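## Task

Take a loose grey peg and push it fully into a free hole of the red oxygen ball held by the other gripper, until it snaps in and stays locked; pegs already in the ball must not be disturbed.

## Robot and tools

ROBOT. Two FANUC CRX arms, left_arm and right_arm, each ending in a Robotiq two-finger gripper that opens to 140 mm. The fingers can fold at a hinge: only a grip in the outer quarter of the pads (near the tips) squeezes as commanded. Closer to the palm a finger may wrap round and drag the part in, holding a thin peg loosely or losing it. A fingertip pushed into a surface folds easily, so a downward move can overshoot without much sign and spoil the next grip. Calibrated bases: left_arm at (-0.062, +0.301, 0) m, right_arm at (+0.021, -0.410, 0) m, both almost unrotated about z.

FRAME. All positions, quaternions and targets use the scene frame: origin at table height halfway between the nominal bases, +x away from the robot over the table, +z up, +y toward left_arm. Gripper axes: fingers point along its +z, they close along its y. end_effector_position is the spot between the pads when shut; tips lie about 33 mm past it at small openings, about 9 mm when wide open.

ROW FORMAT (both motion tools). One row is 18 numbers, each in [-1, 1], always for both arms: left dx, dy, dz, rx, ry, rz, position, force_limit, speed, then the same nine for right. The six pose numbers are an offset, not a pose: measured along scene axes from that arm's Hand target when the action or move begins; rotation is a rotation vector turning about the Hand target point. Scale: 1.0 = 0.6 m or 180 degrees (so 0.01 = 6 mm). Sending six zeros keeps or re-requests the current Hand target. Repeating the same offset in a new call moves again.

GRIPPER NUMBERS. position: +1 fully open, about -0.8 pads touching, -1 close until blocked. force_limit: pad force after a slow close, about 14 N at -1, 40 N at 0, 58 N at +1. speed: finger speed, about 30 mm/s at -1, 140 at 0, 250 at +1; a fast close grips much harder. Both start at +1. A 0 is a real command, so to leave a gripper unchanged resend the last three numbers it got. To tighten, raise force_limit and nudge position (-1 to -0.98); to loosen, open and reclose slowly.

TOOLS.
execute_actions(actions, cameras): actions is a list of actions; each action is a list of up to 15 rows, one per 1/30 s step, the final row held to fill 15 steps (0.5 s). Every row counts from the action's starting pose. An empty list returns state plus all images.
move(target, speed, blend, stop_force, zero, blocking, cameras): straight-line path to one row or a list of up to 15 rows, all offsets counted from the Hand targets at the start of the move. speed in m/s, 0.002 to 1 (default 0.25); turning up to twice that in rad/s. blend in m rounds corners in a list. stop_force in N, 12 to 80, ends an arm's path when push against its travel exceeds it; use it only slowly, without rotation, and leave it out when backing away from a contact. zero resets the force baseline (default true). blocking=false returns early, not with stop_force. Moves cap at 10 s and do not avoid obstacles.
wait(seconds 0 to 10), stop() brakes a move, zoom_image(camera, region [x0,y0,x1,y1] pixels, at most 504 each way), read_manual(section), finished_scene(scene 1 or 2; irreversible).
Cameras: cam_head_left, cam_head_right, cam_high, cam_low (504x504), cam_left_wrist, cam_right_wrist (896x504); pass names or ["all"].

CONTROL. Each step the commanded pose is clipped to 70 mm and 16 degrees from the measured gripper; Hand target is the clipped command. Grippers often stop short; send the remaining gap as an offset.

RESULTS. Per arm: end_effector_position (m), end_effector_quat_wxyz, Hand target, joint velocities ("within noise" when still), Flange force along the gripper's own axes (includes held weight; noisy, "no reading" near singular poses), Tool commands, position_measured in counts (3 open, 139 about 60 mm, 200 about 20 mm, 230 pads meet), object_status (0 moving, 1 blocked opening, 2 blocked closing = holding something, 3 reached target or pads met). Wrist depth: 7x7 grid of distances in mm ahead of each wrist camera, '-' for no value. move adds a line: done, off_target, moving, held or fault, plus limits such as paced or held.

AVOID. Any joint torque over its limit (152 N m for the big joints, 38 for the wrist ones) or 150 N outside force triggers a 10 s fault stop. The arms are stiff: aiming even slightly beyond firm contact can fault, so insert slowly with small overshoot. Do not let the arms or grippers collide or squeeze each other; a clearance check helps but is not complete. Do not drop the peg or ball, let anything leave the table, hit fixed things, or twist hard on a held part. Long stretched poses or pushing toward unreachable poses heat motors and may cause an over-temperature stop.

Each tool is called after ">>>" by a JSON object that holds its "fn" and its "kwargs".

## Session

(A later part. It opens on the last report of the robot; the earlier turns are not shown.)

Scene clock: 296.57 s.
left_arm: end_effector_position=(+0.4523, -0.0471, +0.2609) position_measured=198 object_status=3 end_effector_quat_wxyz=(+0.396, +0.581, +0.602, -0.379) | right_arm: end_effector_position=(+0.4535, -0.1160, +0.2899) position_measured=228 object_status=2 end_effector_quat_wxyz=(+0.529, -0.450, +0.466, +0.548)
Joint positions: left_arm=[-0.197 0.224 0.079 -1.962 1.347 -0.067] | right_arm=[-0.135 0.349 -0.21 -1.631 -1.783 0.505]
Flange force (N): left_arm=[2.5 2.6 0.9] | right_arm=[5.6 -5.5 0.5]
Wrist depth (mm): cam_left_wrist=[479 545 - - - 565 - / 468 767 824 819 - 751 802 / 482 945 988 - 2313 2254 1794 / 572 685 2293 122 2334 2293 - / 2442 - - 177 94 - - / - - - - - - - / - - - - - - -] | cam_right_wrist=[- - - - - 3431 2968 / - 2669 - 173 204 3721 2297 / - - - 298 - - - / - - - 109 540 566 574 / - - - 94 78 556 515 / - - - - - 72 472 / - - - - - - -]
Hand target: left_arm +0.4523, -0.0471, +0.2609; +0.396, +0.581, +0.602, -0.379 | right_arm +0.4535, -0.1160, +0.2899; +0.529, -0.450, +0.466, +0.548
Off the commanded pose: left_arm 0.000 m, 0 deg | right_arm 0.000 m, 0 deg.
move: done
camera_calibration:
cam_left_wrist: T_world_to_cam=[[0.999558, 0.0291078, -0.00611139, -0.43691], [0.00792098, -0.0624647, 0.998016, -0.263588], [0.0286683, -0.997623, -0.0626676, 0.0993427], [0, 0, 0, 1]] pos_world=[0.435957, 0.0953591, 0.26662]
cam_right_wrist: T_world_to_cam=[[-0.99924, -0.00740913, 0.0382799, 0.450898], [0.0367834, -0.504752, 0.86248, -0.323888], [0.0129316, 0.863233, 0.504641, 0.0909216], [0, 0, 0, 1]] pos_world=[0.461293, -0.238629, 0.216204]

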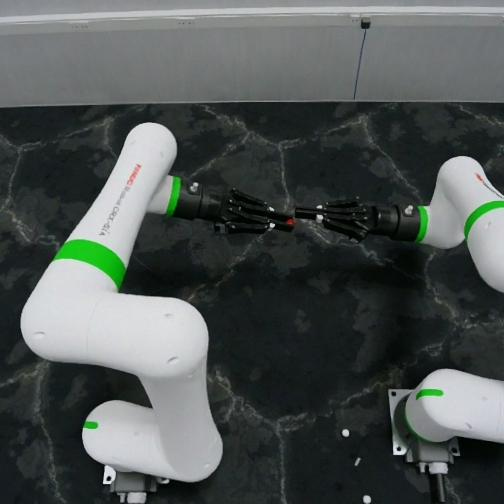

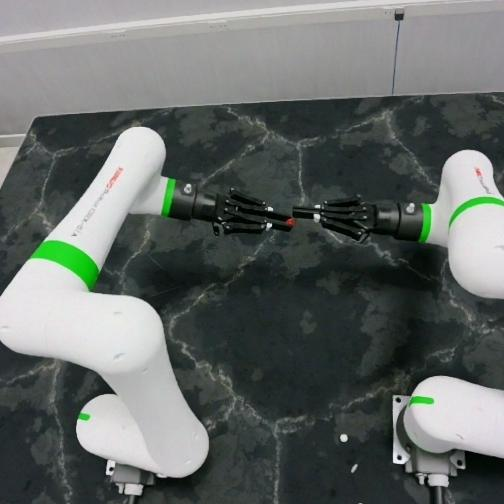

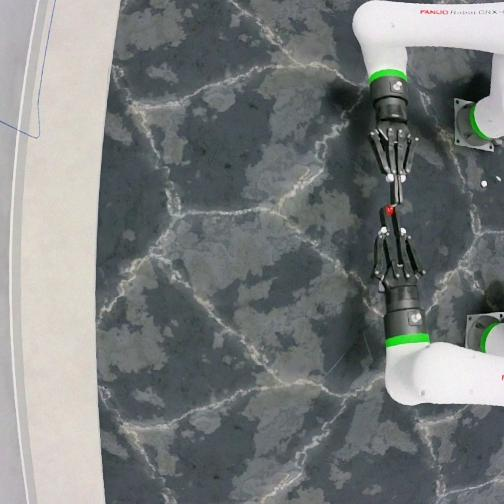

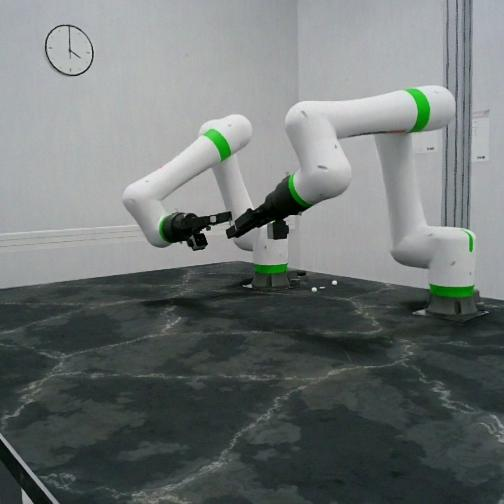

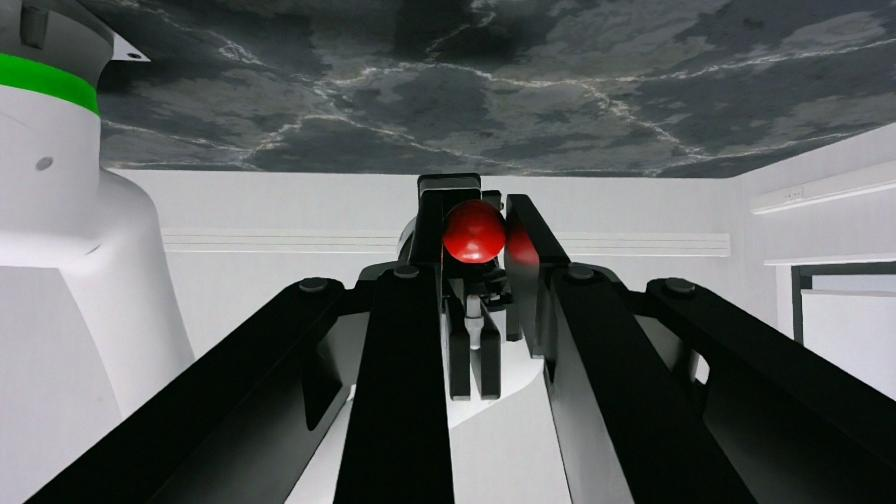

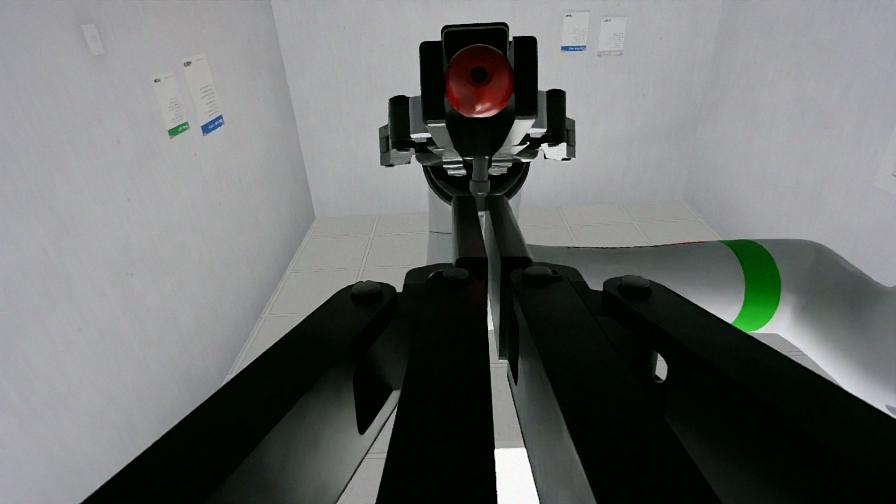

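>>> {"fn": "move", "kwargs": {"target": [0,0,0,0,0,0,-0.545098,1,1,-0.0004,0.006,-0.0108,0,0,0,-1,0.8,-1], "speed": 0.05, "cameras": ["all"]}}

>>> {"fn": "zoom_image", "kwargs": {"camera": "cam_right_wrist", "region": [420, 60, 540, 200]}}

>>> {"fn": "zoom_image", "kwargs": {"camera": "cam_low", "region": [220, 208, 250, 240]}}

>>> {"fn": "zoom_image", "kwargs": {"camera": "cam_high", "region": [380, 198, 404, 220]}}

>>> {"fn": "zoom_image", "kwargs": {"camera": "cam_head_left", "region": [282, 208, 306, 230]}}

>>> {"fn": "zoom_image", "kwargs": {"camera": "cam_left_wrist", "region": [420, 190, 540, 330]}}

>>> {"fn": "zoom_image", "kwargs": {"camera": "cam_head_right", "region": [280, 208, 304, 230]}}

Scene clock: 339.57 s.
left_arm: end_effector_position=(+0.4523, -0.0471, +0.2609) position_measured=198 object_status=3 end_effector_quat_wxyz=(+0.396, +0.581, +0.602, -0.379) | right_arm: end_effector_position=(+0.4533, -0.1124, +0.2834) position_measured=228 object_status=2 end_effector_quat_wxyz=(+0.529, -0.450, +0.466, +0.548)
Joint positions: left_arm=[-0.197 0.224 0.079 -1.962 1.347 -0.067] | right_arm=[-0.127 0.361 -0.214 -1.631 -1.778 0.522]
Flange force (N): left_arm=[2.1 1.2 1.3] | right_arm=[4.6 -5.7 0.6]
Wrist depth (mm): cam_left_wrist=[477 576 494 - 549 - - / 468 - - - - - - / 479 - 2313 - - 2465 1794 / 539 664 2198 135 2216 2536 - / 621 - - 174 94 89 - / - - - 525 - - - / - - - - - - -] | cam_right_wrist=[- - - - - - - / - 2696 - 153 206 - 4128 / - - - 258 3344 - 2540 / - - - 109 4064 554 599 / - - - 94 78 - 531 / - - - - - 72 473 / - - - - - - -]
Hand target: left_arm +0.4523, -0.0471, +0.2609; +0.396, +0.581, +0.602, -0.379 | right_arm +0.4533, -0.1124, +0.2834; +0.529, -0.450, +0.466, +0.548
Off the commanded pose: left_arm 0.000 m, 0 deg | right_arm 0.000 m, 0 deg.
move: done
camera_calibration:
cam_left_wrist: T_world_to_cam=[[0.999558, 0.0291078, -0.00611139, -0.43691], [0.00792098, -0.0624647, 0.998016, -0.263588], [0.0286683, -0.997623, -0.0626676, 0.0993427], [0, 0, 0, 1]] pos_world=[0.435957, 0.0953591, 0.26662]
cam_right_wrist: T_world_to_cam=[[-0.99924, -0.00740913, 0.0382799, 0.450974], [0.0367834, -0.504752, 0.86248, -0.316458], [0.0129316, 0.863233, 0.504641, 0.0910967], [0, 0, 0, 1]] pos_world=[0.461093, -0.235029, 0.209704]

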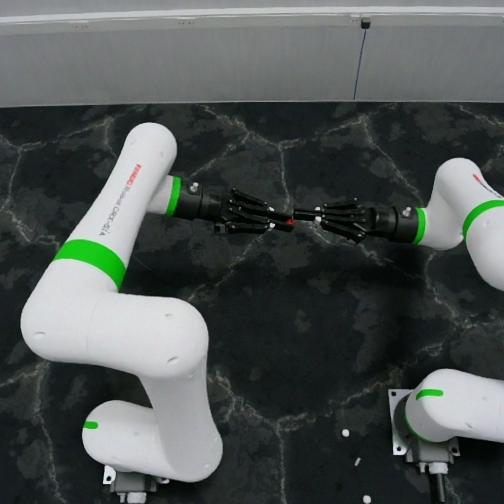

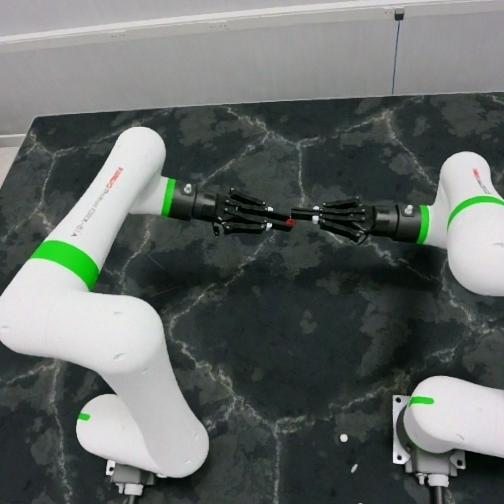

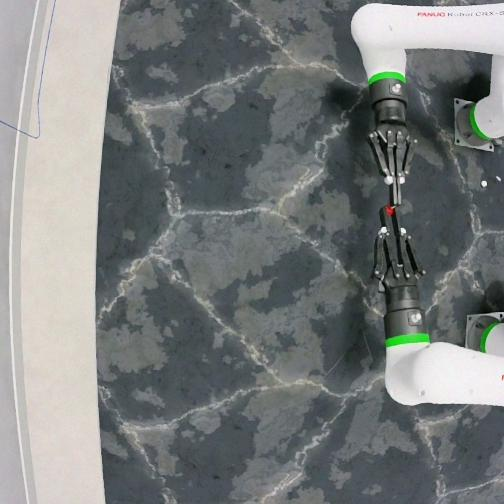

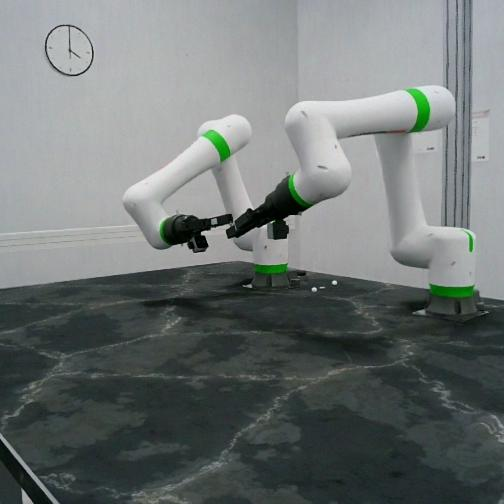

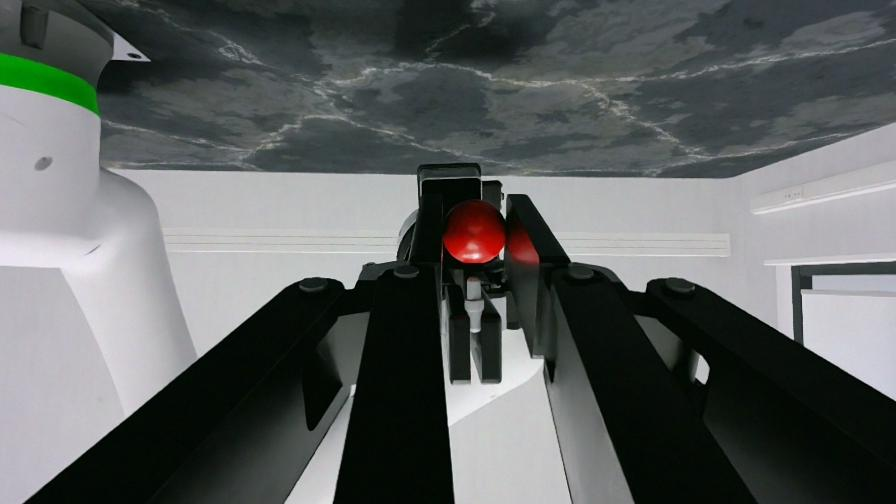

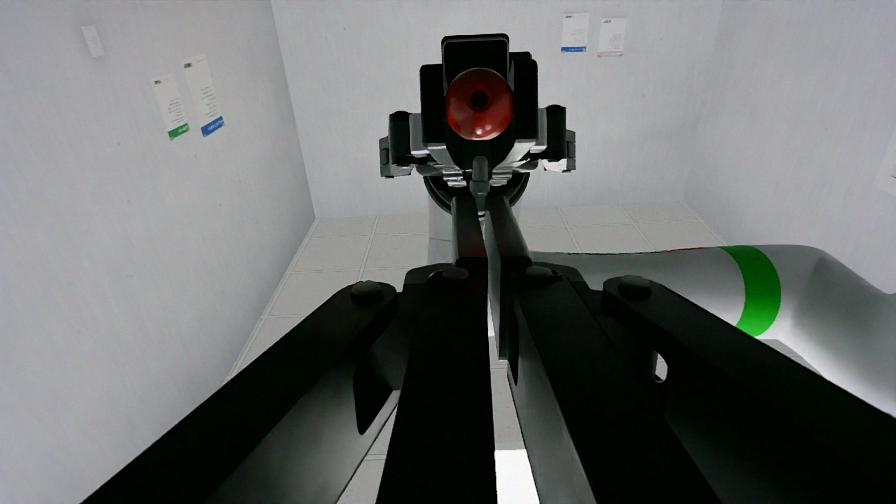

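Scaled by 3.600 from the camera's 896x504 image, which has a finer 1280x720 frame.

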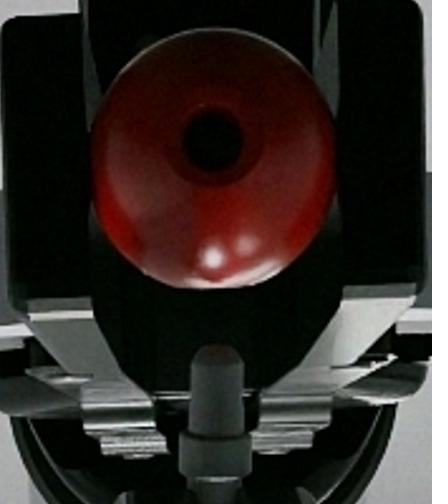

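Scaled by 15.750 from the camera's 504x504 image, which has a finer 720x720 frame.

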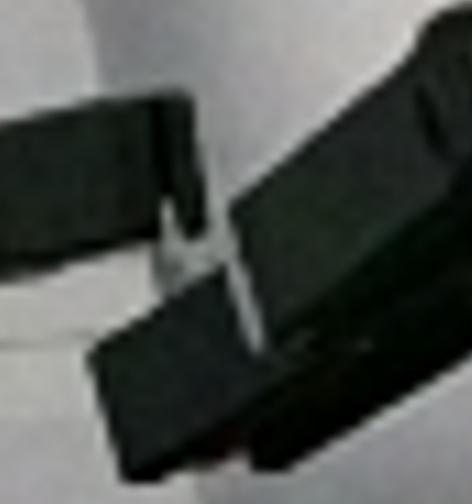

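Scaled by 21.000 from the camera's 504x504 image, which has a finer 720x720 frame.

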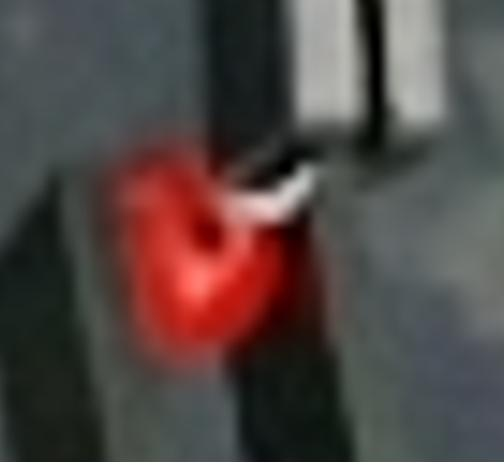

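Scaled by 21.000 from the camera's 504x504 image, which has a finer 720x720 frame.

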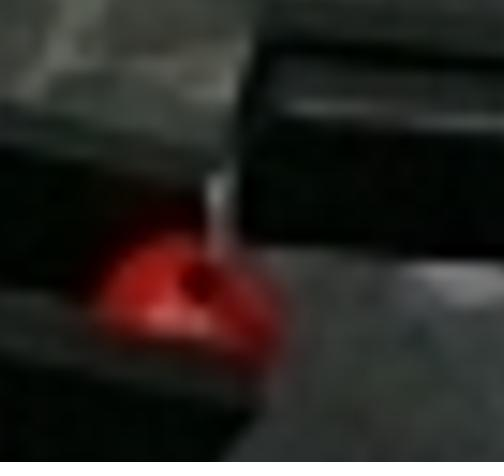

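Scaled by 3.600 from the camera's 896x504 image, which has a finer 1280x720 frame.

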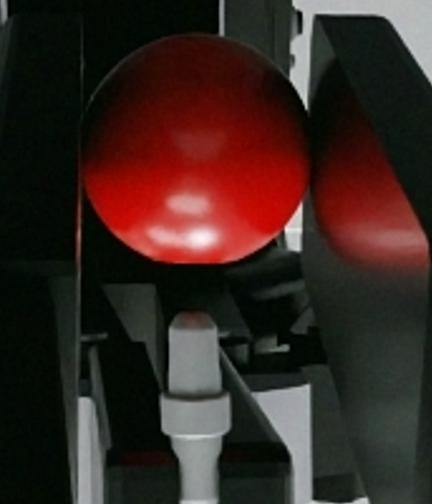

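Scaled by 21.000 from the camera's 504x504 image, which has a finer 720x720 frame.

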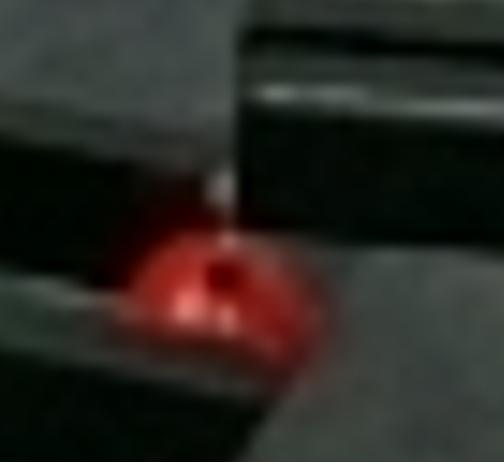

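>>> {"fn": "move", "kwargs": {"target": [0,0,0,0,0,0,-1,0.6,-1,0.0005,-0.001,-0.0002,0,0,0,-1,0.8,-1], "speed": 0.05, "cameras": ["cam_right_wrist","cam_high","cam_left_wrist"]}}

>>> {"fn": "zoom_image", "kwargs": {"camera": "cam_right_wrist", "region": [420, 60, 540, 200]}}

>>> {"fn": "zoom_image", "kwargs": {"camera": "cam_high", "region": [380, 198, 404, 220]}}

Scene clock: 347.70 s.
left_arm: end_effector_position=(+0.4523, -0.0471, +0.2609) position_measured=200 object_status=2 end_effector_quat_wxyz=(+0.396, +0.581, +0.602, -0.379) | right_arm: end_effector_position=(+0.4536, -0.1130, +0.2833) position_measured=228 object_status=2 end_effector_quat_wxyz=(+0.529, -0.450, +0.466, +0.548)
Joint positions: left_arm=[-0.197 0.224 0.079 -1.962 1.347 -0.067] | right_arm=[-0.128 0.362 -0.213 -1.631 -1.779 0.522]
Flange force (N): left_arm=[2.5 2.1 1.6] | right_arm=[5.0 -5.9 0.1]
Wrist depth (mm): cam_left_wrist=[472 495 528 - - 487 - / 472 - 701 - - - 848 / 482 2254 - - - - 1758 / 543 2293 2334 134 135 2611 - / 571 - 94 175 94 - - / - - - 524 - - - / - - - - - - -] | cam_right_wrist=[- - - 4403 6004 - 2752 / - 2724 - 154 208 - - / 1554 - - 237 309 - 3570 / - - - 109 542 563 596 / - - - 94 78 547 531 / - - - - - 72 474 / - - - - - - -]
Hand target: left_arm +0.4523, -0.0471, +0.2609; +0.396, +0.581, +0.602, -0.379 | right_arm +0.4536, -0.1130, +0.2833; +0.529, -0.450, +0.466, +0.548
Off the commanded pose: left_arm 0.000 m, 0 deg | right_arm 0.000 m, 0 deg.
move: done
camera_calibration:
cam_left_wrist: T_world_to_cam=[[0.999558, 0.0291078, -0.00611139, -0.43691], [0.00792098, -0.0624647, 0.998016, -0.263588], [0.0286683, -0.997623, -0.0626676, 0.0993427], [0, 0, 0, 1]] pos_world=[0.435957, 0.0953591, 0.26662]
cam_right_wrist: T_world_to_cam=[[-0.999243, -0.00736053, 0.0381927, 0.451305], [0.0366837, -0.504752, 0.862485, -0.31664], [0.0129295, 0.863233, 0.50464, 0.0916626], [0, 0, 0, 1]] pos_world=[0.461394, -0.235629, 0.209604]
Images, in order (width x height): cam_high 504x504, cam_left_wrist 896x504, cam_right_wrist 896x504.

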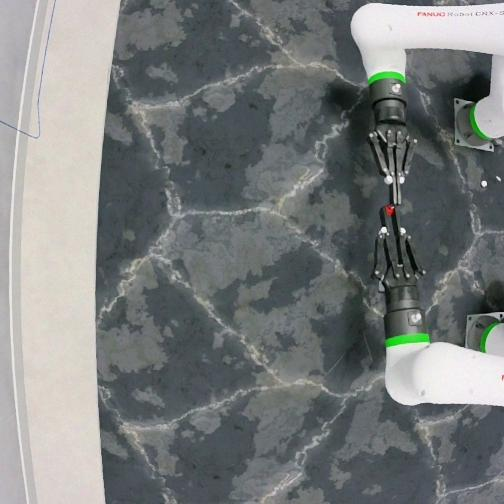

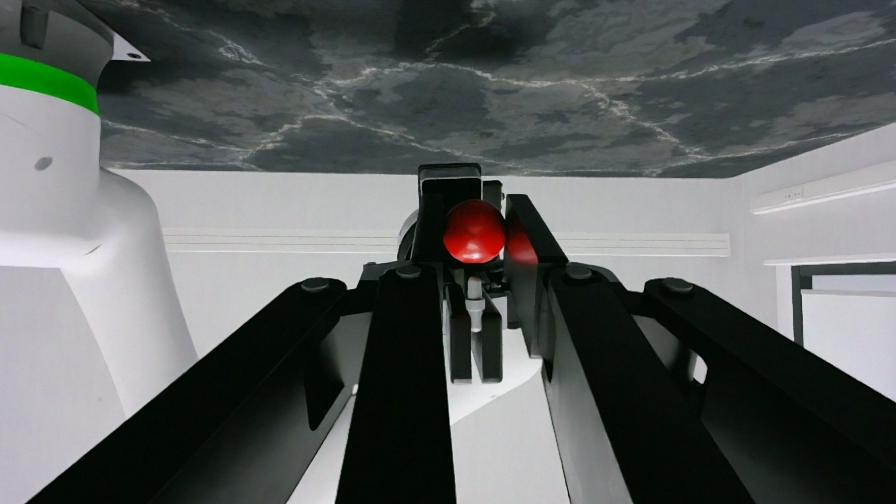

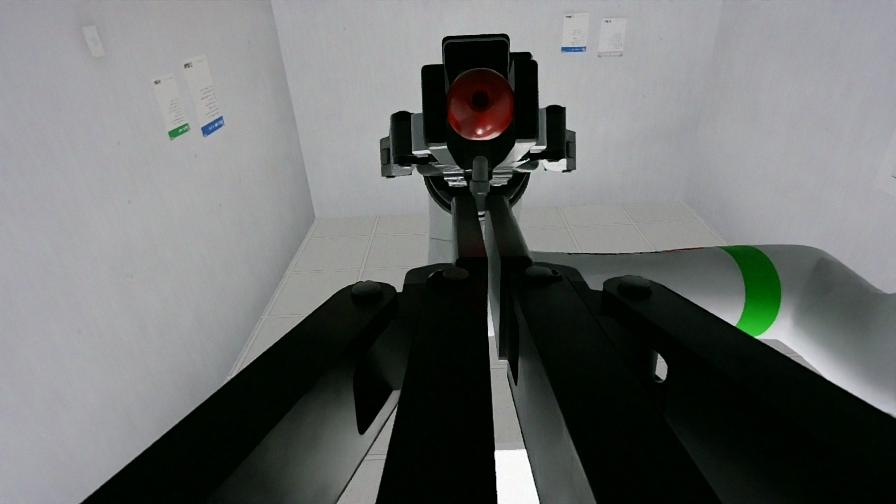

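Scaled by 3.600 from the camera's 896x504 image, which has a finer 1280x720 frame.

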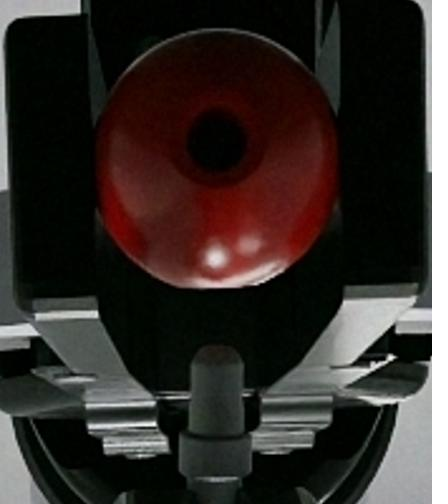

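Scaled by 21.000 from the camera's 504x504 image, which has a finer 720x720 frame.

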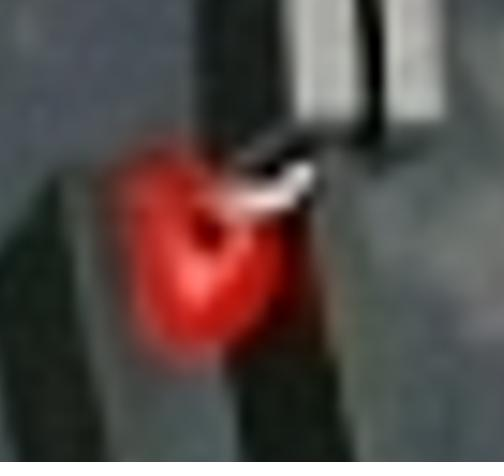

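>>> {"fn": "move", "kwargs": {"target": [0,0,0,0,0,0,-1,0.6,-1,-0.0006,0.0027,-0.0164,0,0,0,-1,0.8,-1], "speed": 0.008, "stop_force": 12, "cameras": ["cam_right_wrist","cam_high","cam_left_wrist","cam_low","cam_head_left"]}}

>>> {"fn": "zoom_image", "kwargs": {"camera": "cam_right_wrist", "region": [420, 80, 540, 220]}}

>>> {"fn": "zoom_image", "kwargs": {"camera": "cam_high", "region": [380, 198, 404, 220]}}

>>> {"fn": "zoom_image", "kwargs": {"camera": "cam_low", "region": [220, 208, 250, 240]}}

>>> {"fn": "zoom_image", "kwargs": {"camera": "cam_left_wrist", "region": [420, 190, 540, 330]}}

>>> {"fn": "zoom_image", "kwargs": {"camera": "cam_head_left", "region": [282, 208, 306, 230]}}

Scene clock: 354.30 s.
left_arm: end_effector_position=(+0.4523, -0.0471, +0.2609) position_measured=200 object_status=2 end_effector_quat_wxyz=(+0.396, +0.581, +0.602, -0.379) | right_arm: end_effector_position=(+0.4533, -0.1118, +0.2763) position_measured=228 object_status=2 end_effector_quat_wxyz=(+0.529, -0.450, +0.466, +0.548)
Joint positions: left_arm=[-0.197 0.224 0.079 -1.962 1.347 -0.067] | right_arm=[-0.125 0.376 -0.215 -1.629 -1.777 0.54]
Flange force (N): left_arm=[19.5 4.2 5.7] | right_arm=[-11.6 -3.6 -0.1]
Wrist depth (mm): cam_left_wrist=[476 - - 493 - - 534 / 465 - - - 806 - - / 483 - - - 2997 1137 1857 / 534 700 2334 134 135 2293 - / - - 93 175 94 - - / - - - - - - - / - - - - - - -] | cam_right_wrist=[- - - - 4003 4193 2359 / - 2424 - 152 - - 3302 / - 2424 - 165 227 - - / 1972 - - 109 117 534 571 / - - - 94 78 553 534 / 1662 - - - - 72 475 / - - - - - - -]
Hand target: left_arm +0.4523, -0.0471, +0.2609; +0.396, +0.581, +0.602, -0.379 | right_arm +0.4533, -0.1118, +0.2763; +0.529, -0.450, +0.466, +0.548 (not the last commanded pose)
Off the commanded pose: left_arm 0.000 m, 0 deg | right_arm 0.003 m, 0 deg.
move: contact (right_arm)
camera_calibration:
cam_left_wrist: T_world_to_cam=[[0.999557, 0.0291135, -0.00621112, -0.436884], [0.00802079, -0.0624604, 0.998015, -0.263631], [0.0286677, -0.997623, -0.0626662, 0.0993426], [0, 0, 0, 1]] pos_world=[0.435957, 0.0953591, 0.26662]
cam_right_wrist: T_world_to_cam=[[-0.999247, -0.00732044, 0.0381034, 0.45141], [0.0365835, -0.504944, 0.862377, -0.309967], [0.0129271, 0.863121, 0.504831, 0.0940975], [0, 0, 0, 1]] pos_world=[0.461194, -0.234429, 0.202604]
Images, in order (width x height): cam_head_left 504x504, cam_high 504x504, cam_low 504x504, cam_left_wrist 896x504, cam_right_wrist 896x504.

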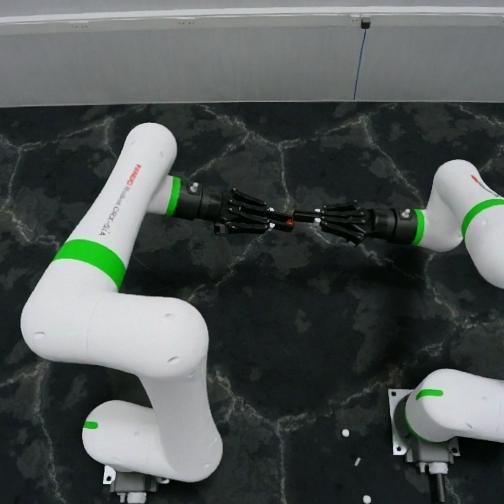

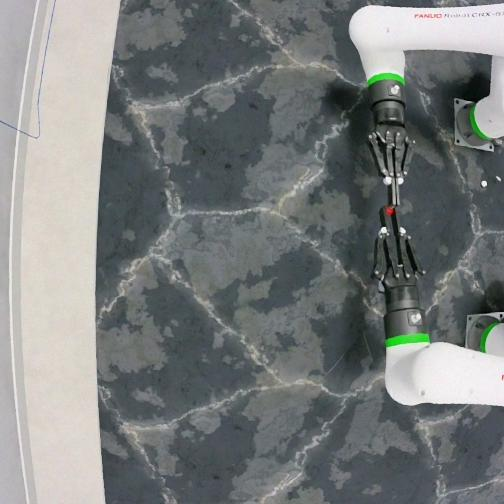

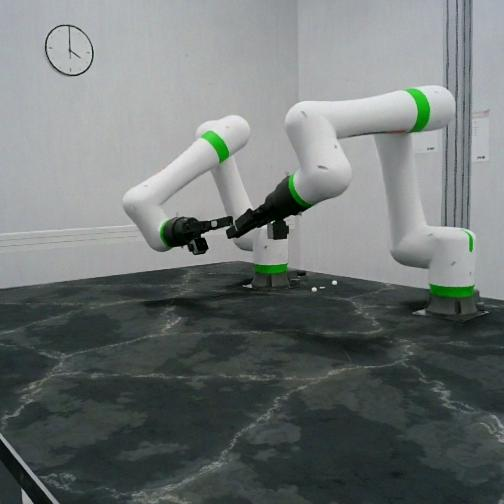

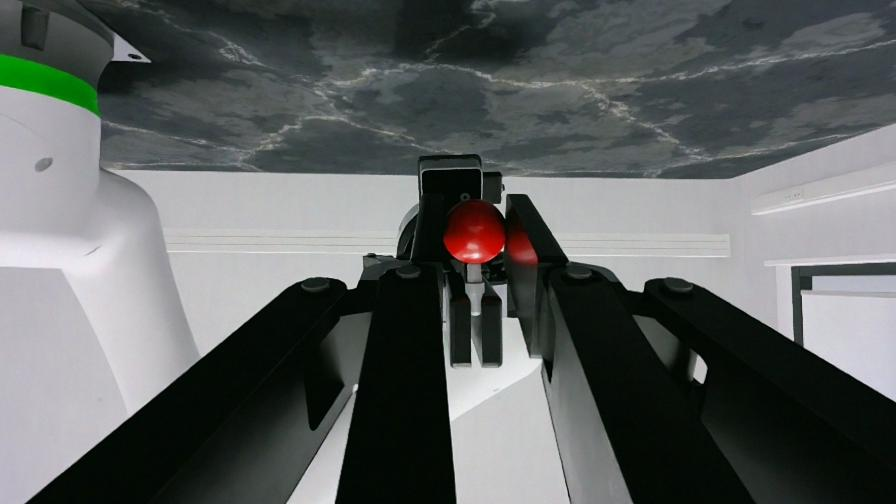

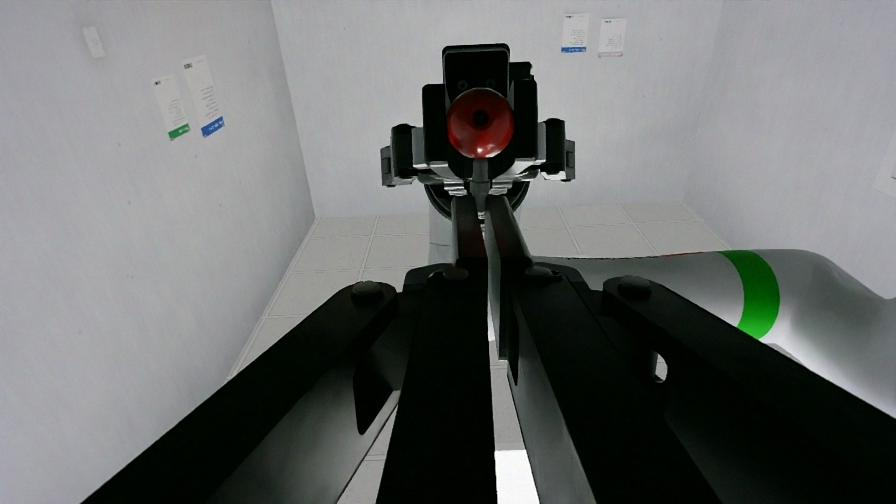

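Scaled by 3.600 from the camera's 896x504 image, which has a finer 1280x720 frame.

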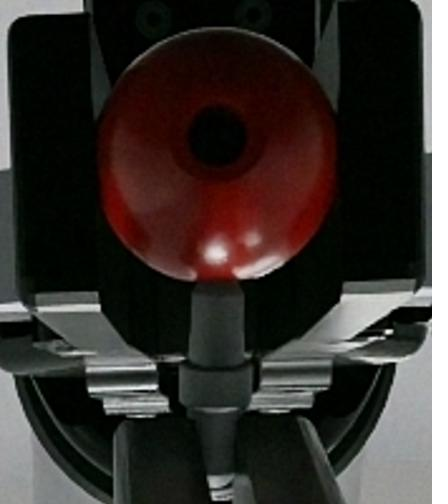

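Scaled by 21.000 from the camera's 504x504 image, which has a finer 720x720 frame.

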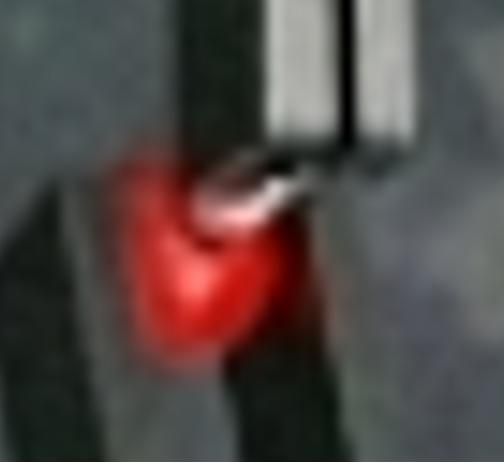

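Scaled by 15.750 from the camera's 504x504 image, which has a finer 720x720 frame.

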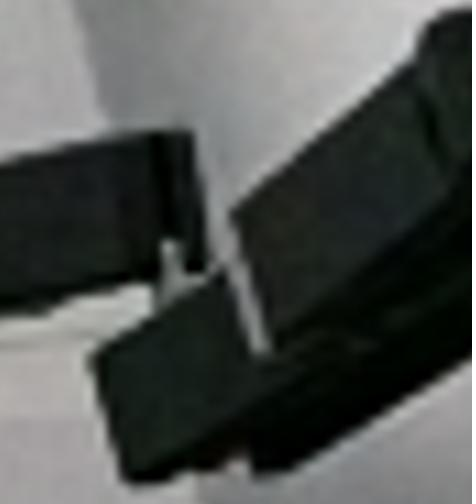

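Scaled by 3.600 from the camera's 896x504 image, which has a finer 1280x720 frame.

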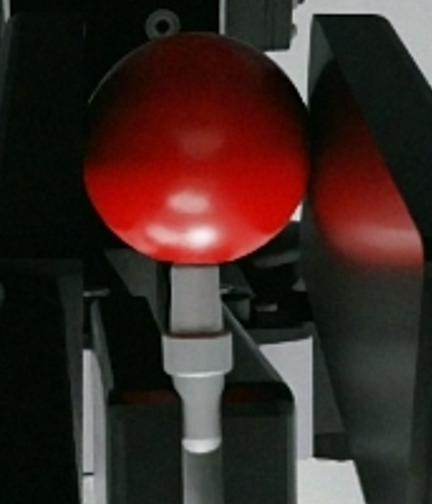

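Scaled by 21.000 from the camera's 504x504 image, which has a finer 720x720 frame.

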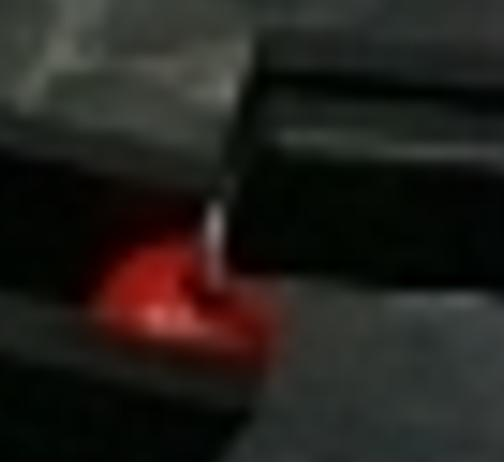

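>>> {"fn": "move", "kwargs": {"target": [0,0,0,0,0,0,-1,0.6,-1,0.0002,0.0013,0.0053,0,0,0,-1,0.8,-1], "speed": 0.02, "cameras": ["cam_right_wrist","cam_high","cam_low","cam_head_left","cam_head_right"]}}

>>> {"fn": "zoom_image", "kwargs": {"camera": "cam_right_wrist", "region": [420, 80, 540, 220]}}

>>> {"fn": "zoom_image", "kwargs": {"camera": "cam_high", "region": [380, 198, 404, 220]}}

>>> {"fn": "zoom_image", "kwargs": {"camera": "cam_low", "region": [220, 208, 250, 240]}}

>>> {"fn": "zoom_image", "kwargs": {"camera": "cam_head_left", "region": [282, 208, 306, 230]}}

>>> {"fn": "zoom_image", "kwargs": {"camera": "cam_head_right", "region": [280, 208, 304, 230]}}

Scene clock: 367.00 s.
left_arm: end_effector_position=(+0.4523, -0.0471, +0.2610) position_measured=200 object_status=2 end_effector_quat_wxyz=(+0.396, +0.581, +0.602, -0.379) | right_arm: end_effector_position=(+0.4534, -0.1111, +0.2794) position_measured=228 object_status=2 end_effector_quat_wxyz=(+0.529, -0.450, +0.466, +0.548)
Joint positions: left_arm=[-0.197 0.224 0.079 -1.962 1.347 -0.067] | right_arm=[-0.124 0.37 -0.215 -1.631 -1.776 0.532]
Flange force (N): left_arm=[2.7 2.0 1.4] | right_arm=[5.4 -5.4 0.6]
Wrist depth (mm): cam_left_wrist=[475 532 - - - 494 - / 482 733 - - 751 - 840 / 482 - 2254 3338 952 2355 1806 / 534 2334 2293 223 134 2355 - / - - 94 173 94 - 1884 / - - - 524 - - - / - - - - - - -] | cam_right_wrist=[- - - - - - 3721 / - 2642 - 151 155 - - / - - 3943 232 4635 - 2724 / 1860 - - 109 3885 567 594 / - - - 94 78 559 529 / - - - - - 72 477 / - - - - - - -]
Hand target: left_arm +0.4523, -0.0471, +0.2609; +0.396, +0.581, +0.602, -0.379 | right_arm +0.4534, -0.1111, +0.2795; +0.529, -0.450, +0.466, +0.548
Off the commanded pose: left_arm 0.000 m, 0 deg | right_arm 0.000 m, 0 deg.
move: done
camera_calibration:
cam_right_wrist: T_world_to_cam=[[-0.999243, -0.00736906, 0.0381906, 0.451367], [0.0366832, -0.504944, 0.862372, -0.312285], [0.0129292, 0.86312, 0.504833, 0.0918394], [0, 0, 0, 1]] pos_world=[0.461294, -0.233629, 0.205704]
Images, in order (width x height): cam_head_left 504x504, cam_head_right 504x504, cam_high 504x504, cam_low 504x504, cam_right_wrist 896x504.

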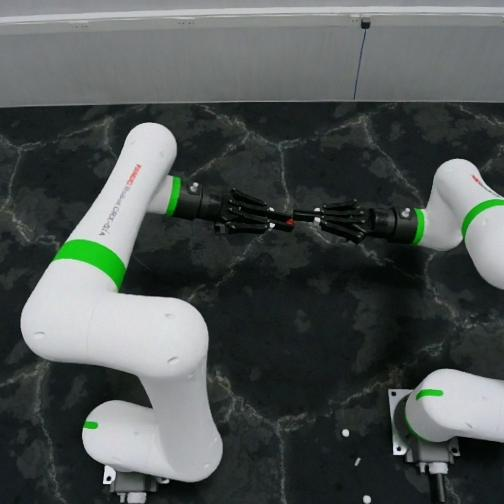

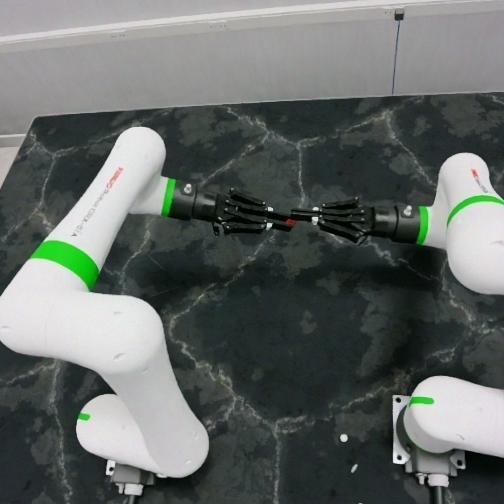

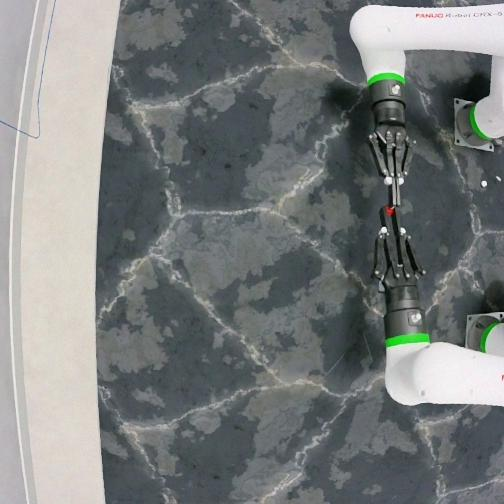

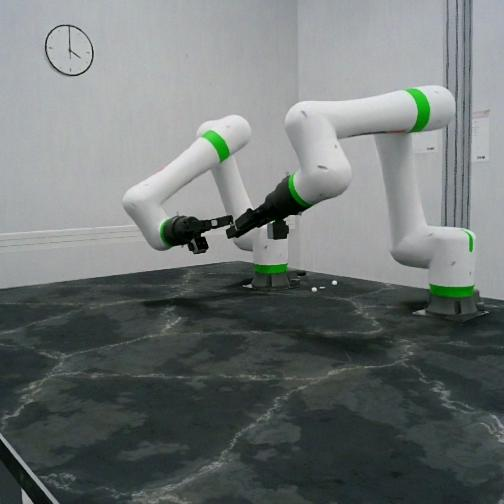

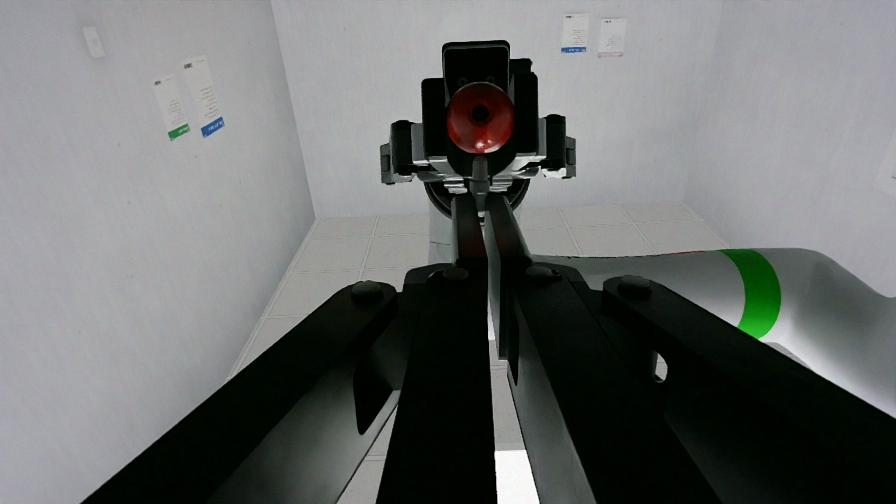

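Scaled by 3.600 from the camera's 896x504 image, which has a finer 1280x720 frame.

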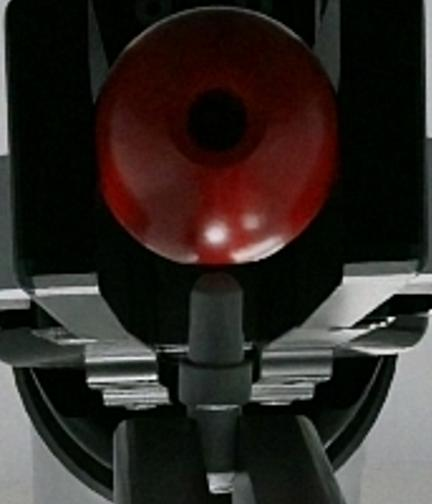

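Scaled by 21.000 from the camera's 504x504 image, which has a finer 720x720 frame.

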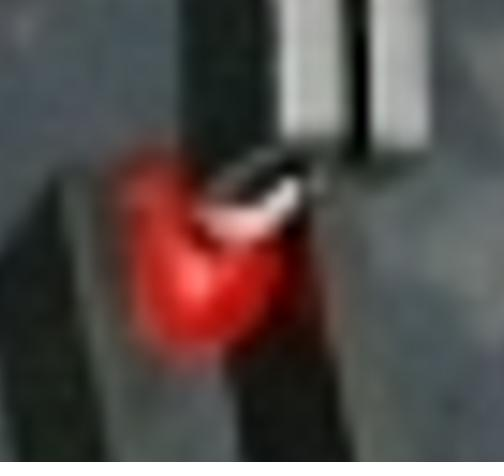

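Scaled by 15.750 from the camera's 504x504 image, which has a finer 720x720 frame.

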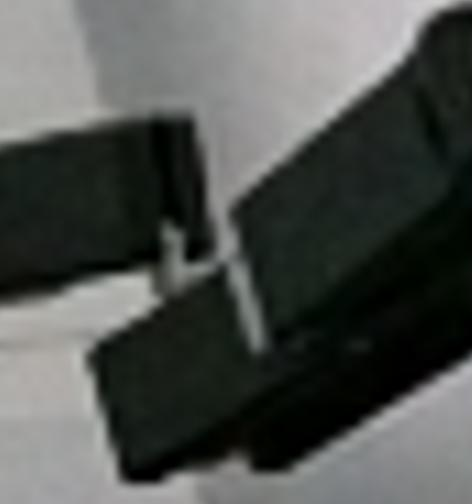

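Scaled by 21.000 from the camera's 504x504 image, which has a finer 720x720 frame.

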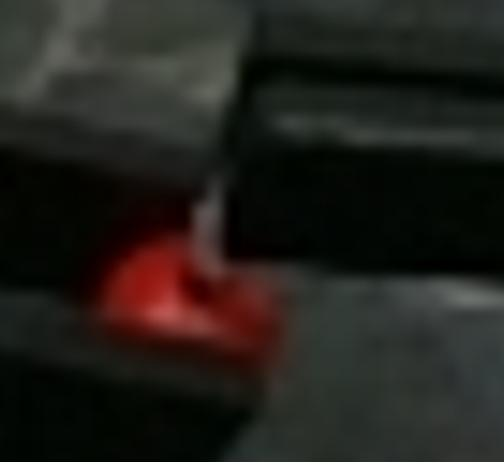

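Scaled by 21.000 from the camera's 504x504 image, which has a finer 720x720 frame.

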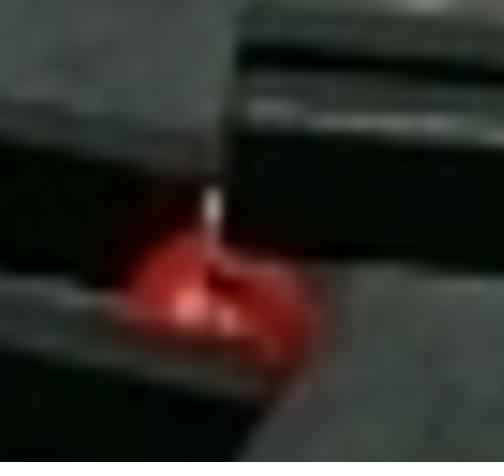

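>>> {"fn": "move", "kwargs": {"target": [[0,0,0,0,0,0,-1,0.6,-1,0,-0.0817,0.133,0,0,0,-1,0.8,-1],[0,0,0,0,0,0,-1,0.6,-1,-0.1557,-0.4817,-0.05,-0.5511,0.0385,-0.0325,-1,0.8,-1],[0,0,0,0,0,0,-1,0.6,-1,-0.2217,-0.5663,-0.3658,-0.5511,0.0385,-0.0325,-1,0.8,-1]], "speed": [0.15,0.3,0.15], "blend": [0.03,0.03,0], "cameras": ["cam_right_wrist"]}}

>>> {"fn": "zoom_image", "kwargs": {"camera": "cam_right_wrist", "region": [430, 130, 530, 250]}}

Scene clock: 395.93 s.
left_arm: end_effector_position=(+0.4523, -0.0471, +0.2609) position_measured=200 object_status=2 end_effector_quat_wxyz=(+0.396, +0.581, +0.602, -0.379) | right_arm: end_effector_position=(+0.3204, -0.4509, +0.0600) position_measured=228 object_status=2 end_effector_quat_wxyz=(-0.001, -0.643, +0.766, +0.000)
Joint positions: left_arm=[-0.197 0.224 0.079 -1.962 1.347 -0.067] | right_arm=[0.327 -0.316 -0.693 0.001 -1.195 -0.486]
Flange force (N): left_arm=[3.0 1.9 0.8] | right_arm=[-1.7 -8.0 0.8]
Wrist depth (mm): cam_left_wrist=[473 520 - - 534 531 - / 463 - 663 - 751 - - / 481 659 549 - 2293 - 1570 / 537 631 535 - 2334 2254 - / 580 - 94 - 94 - 1551 / - - - - - - - / - - - - - - -] | cam_right_wrist=[177 177 177 177 176 176 176 / 186 186 185 185 184 185 184 / 195 196 195 192 194 194 193 / 204 206 205 113 202 204 203 / 222 218 - 94 78 213 215 / - - - - - 72 225 / - - - - - - -]
Hand target: left_arm +0.4523, -0.0471, +0.2609; +0.396, +0.581, +0.602, -0.379 | right_arm +0.3204, -0.4508, +0.0600; -0.001, -0.643, +0.766, +0.000
Off the commanded pose: left_arm 0.000 m, 0 deg | right_arm 0.000 m, 0 deg.
move: done
camera_calibration:
cam_right_wrist: T_world_to_cam=[[-0.984192, 0.177101, 0.00132878, 0.404825], [0.165854, 0.919005, 0.357663, 0.341081], [0.0621213, 0.352229, -0.93385, 0.337841], [0, 0, 0, 1]] pos_world=[0.320868, -0.504147, 0.192963]
Images, in order (width x height): cam_right_wrist 896x504.

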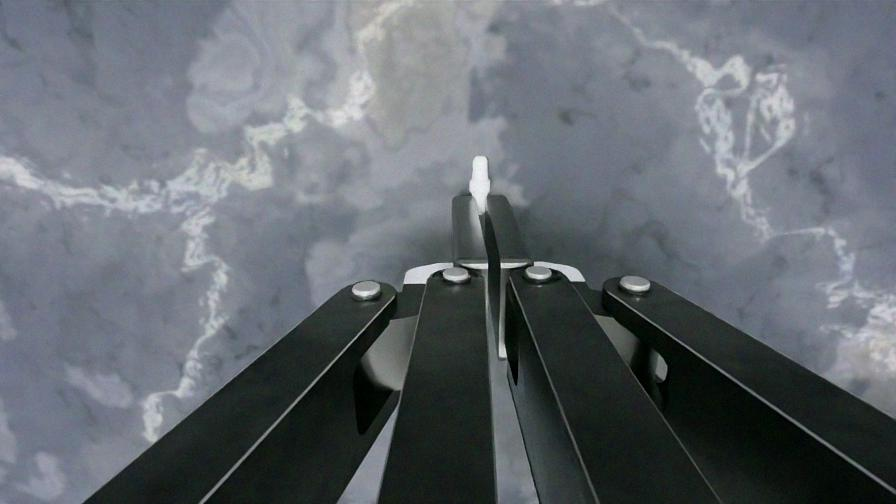

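Scaled by 4.200 from the camera's 896x504 image, which has a finer 1280x720 frame.

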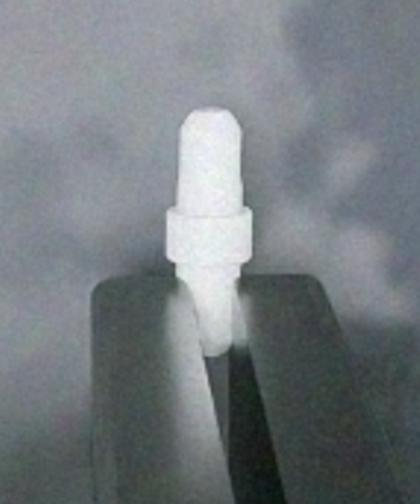

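>>> {"fn": "move", "kwargs": {"target": [0,0,0,0,0,0,-1,0.6,-1,0,0,-0.045,0,0,0,-1,0.8,-1], "speed": 0.01, "stop_force": 12}}

Scene clock: 408.87 s.
left_arm: end_effector_position=(+0.4523, -0.0471, +0.2609) position_measured=200 object_status=2 end_effector_quat_wxyz=(+0.396, +0.581, +0.602, -0.379) | right_arm: end_effector_position=(+0.3205, -0.4508, +0.0332) position_measured=228 object_status=2 end_effector_quat_wxyz=(-0.001, -0.643, +0.766, +0.000)
Joint positions: left_arm=[-0.197 0.224 0.079 -1.962 1.347 -0.067] | right_arm=[0.327 -0.281 -0.737 0.001 -1.115 -0.487]
Flange force (N): left_arm=[2.6 2.1 1.3] | right_arm=[-5.0 -2.9 -20.9]
Wrist depth (mm): cam_left_wrist=[476 - - 545 - - 518 / 466 - 552 724 758 741 717 / 482 629 539 1122 - 1177 1794 / 525 643 520 134 2273 2273 - / 612 - 94 - 94 88 2060 / - - - - - - - / - - - - - - -] | cam_right_wrist=[153 153 152 152 152 151 151 / 160 160 160 160 159 159 159 / 168 167 170 166 167 167 166 / 177 179 177 113 173 175 175 / 190 188 89 94 78 183 185 / 199 - - - - 72 194 / - - - - - - -]
Hand target: left_arm +0.4523, -0.0471, +0.2609; +0.396, +0.581, +0.602, -0.379 | right_arm +0.3205, -0.4508, +0.0332; -0.001, -0.643, +0.766, +0.000
Off the commanded pose: left_arm 0.000 m, 0 deg | right_arm 0.000 m, 0 deg.
move: contact (right_arm)


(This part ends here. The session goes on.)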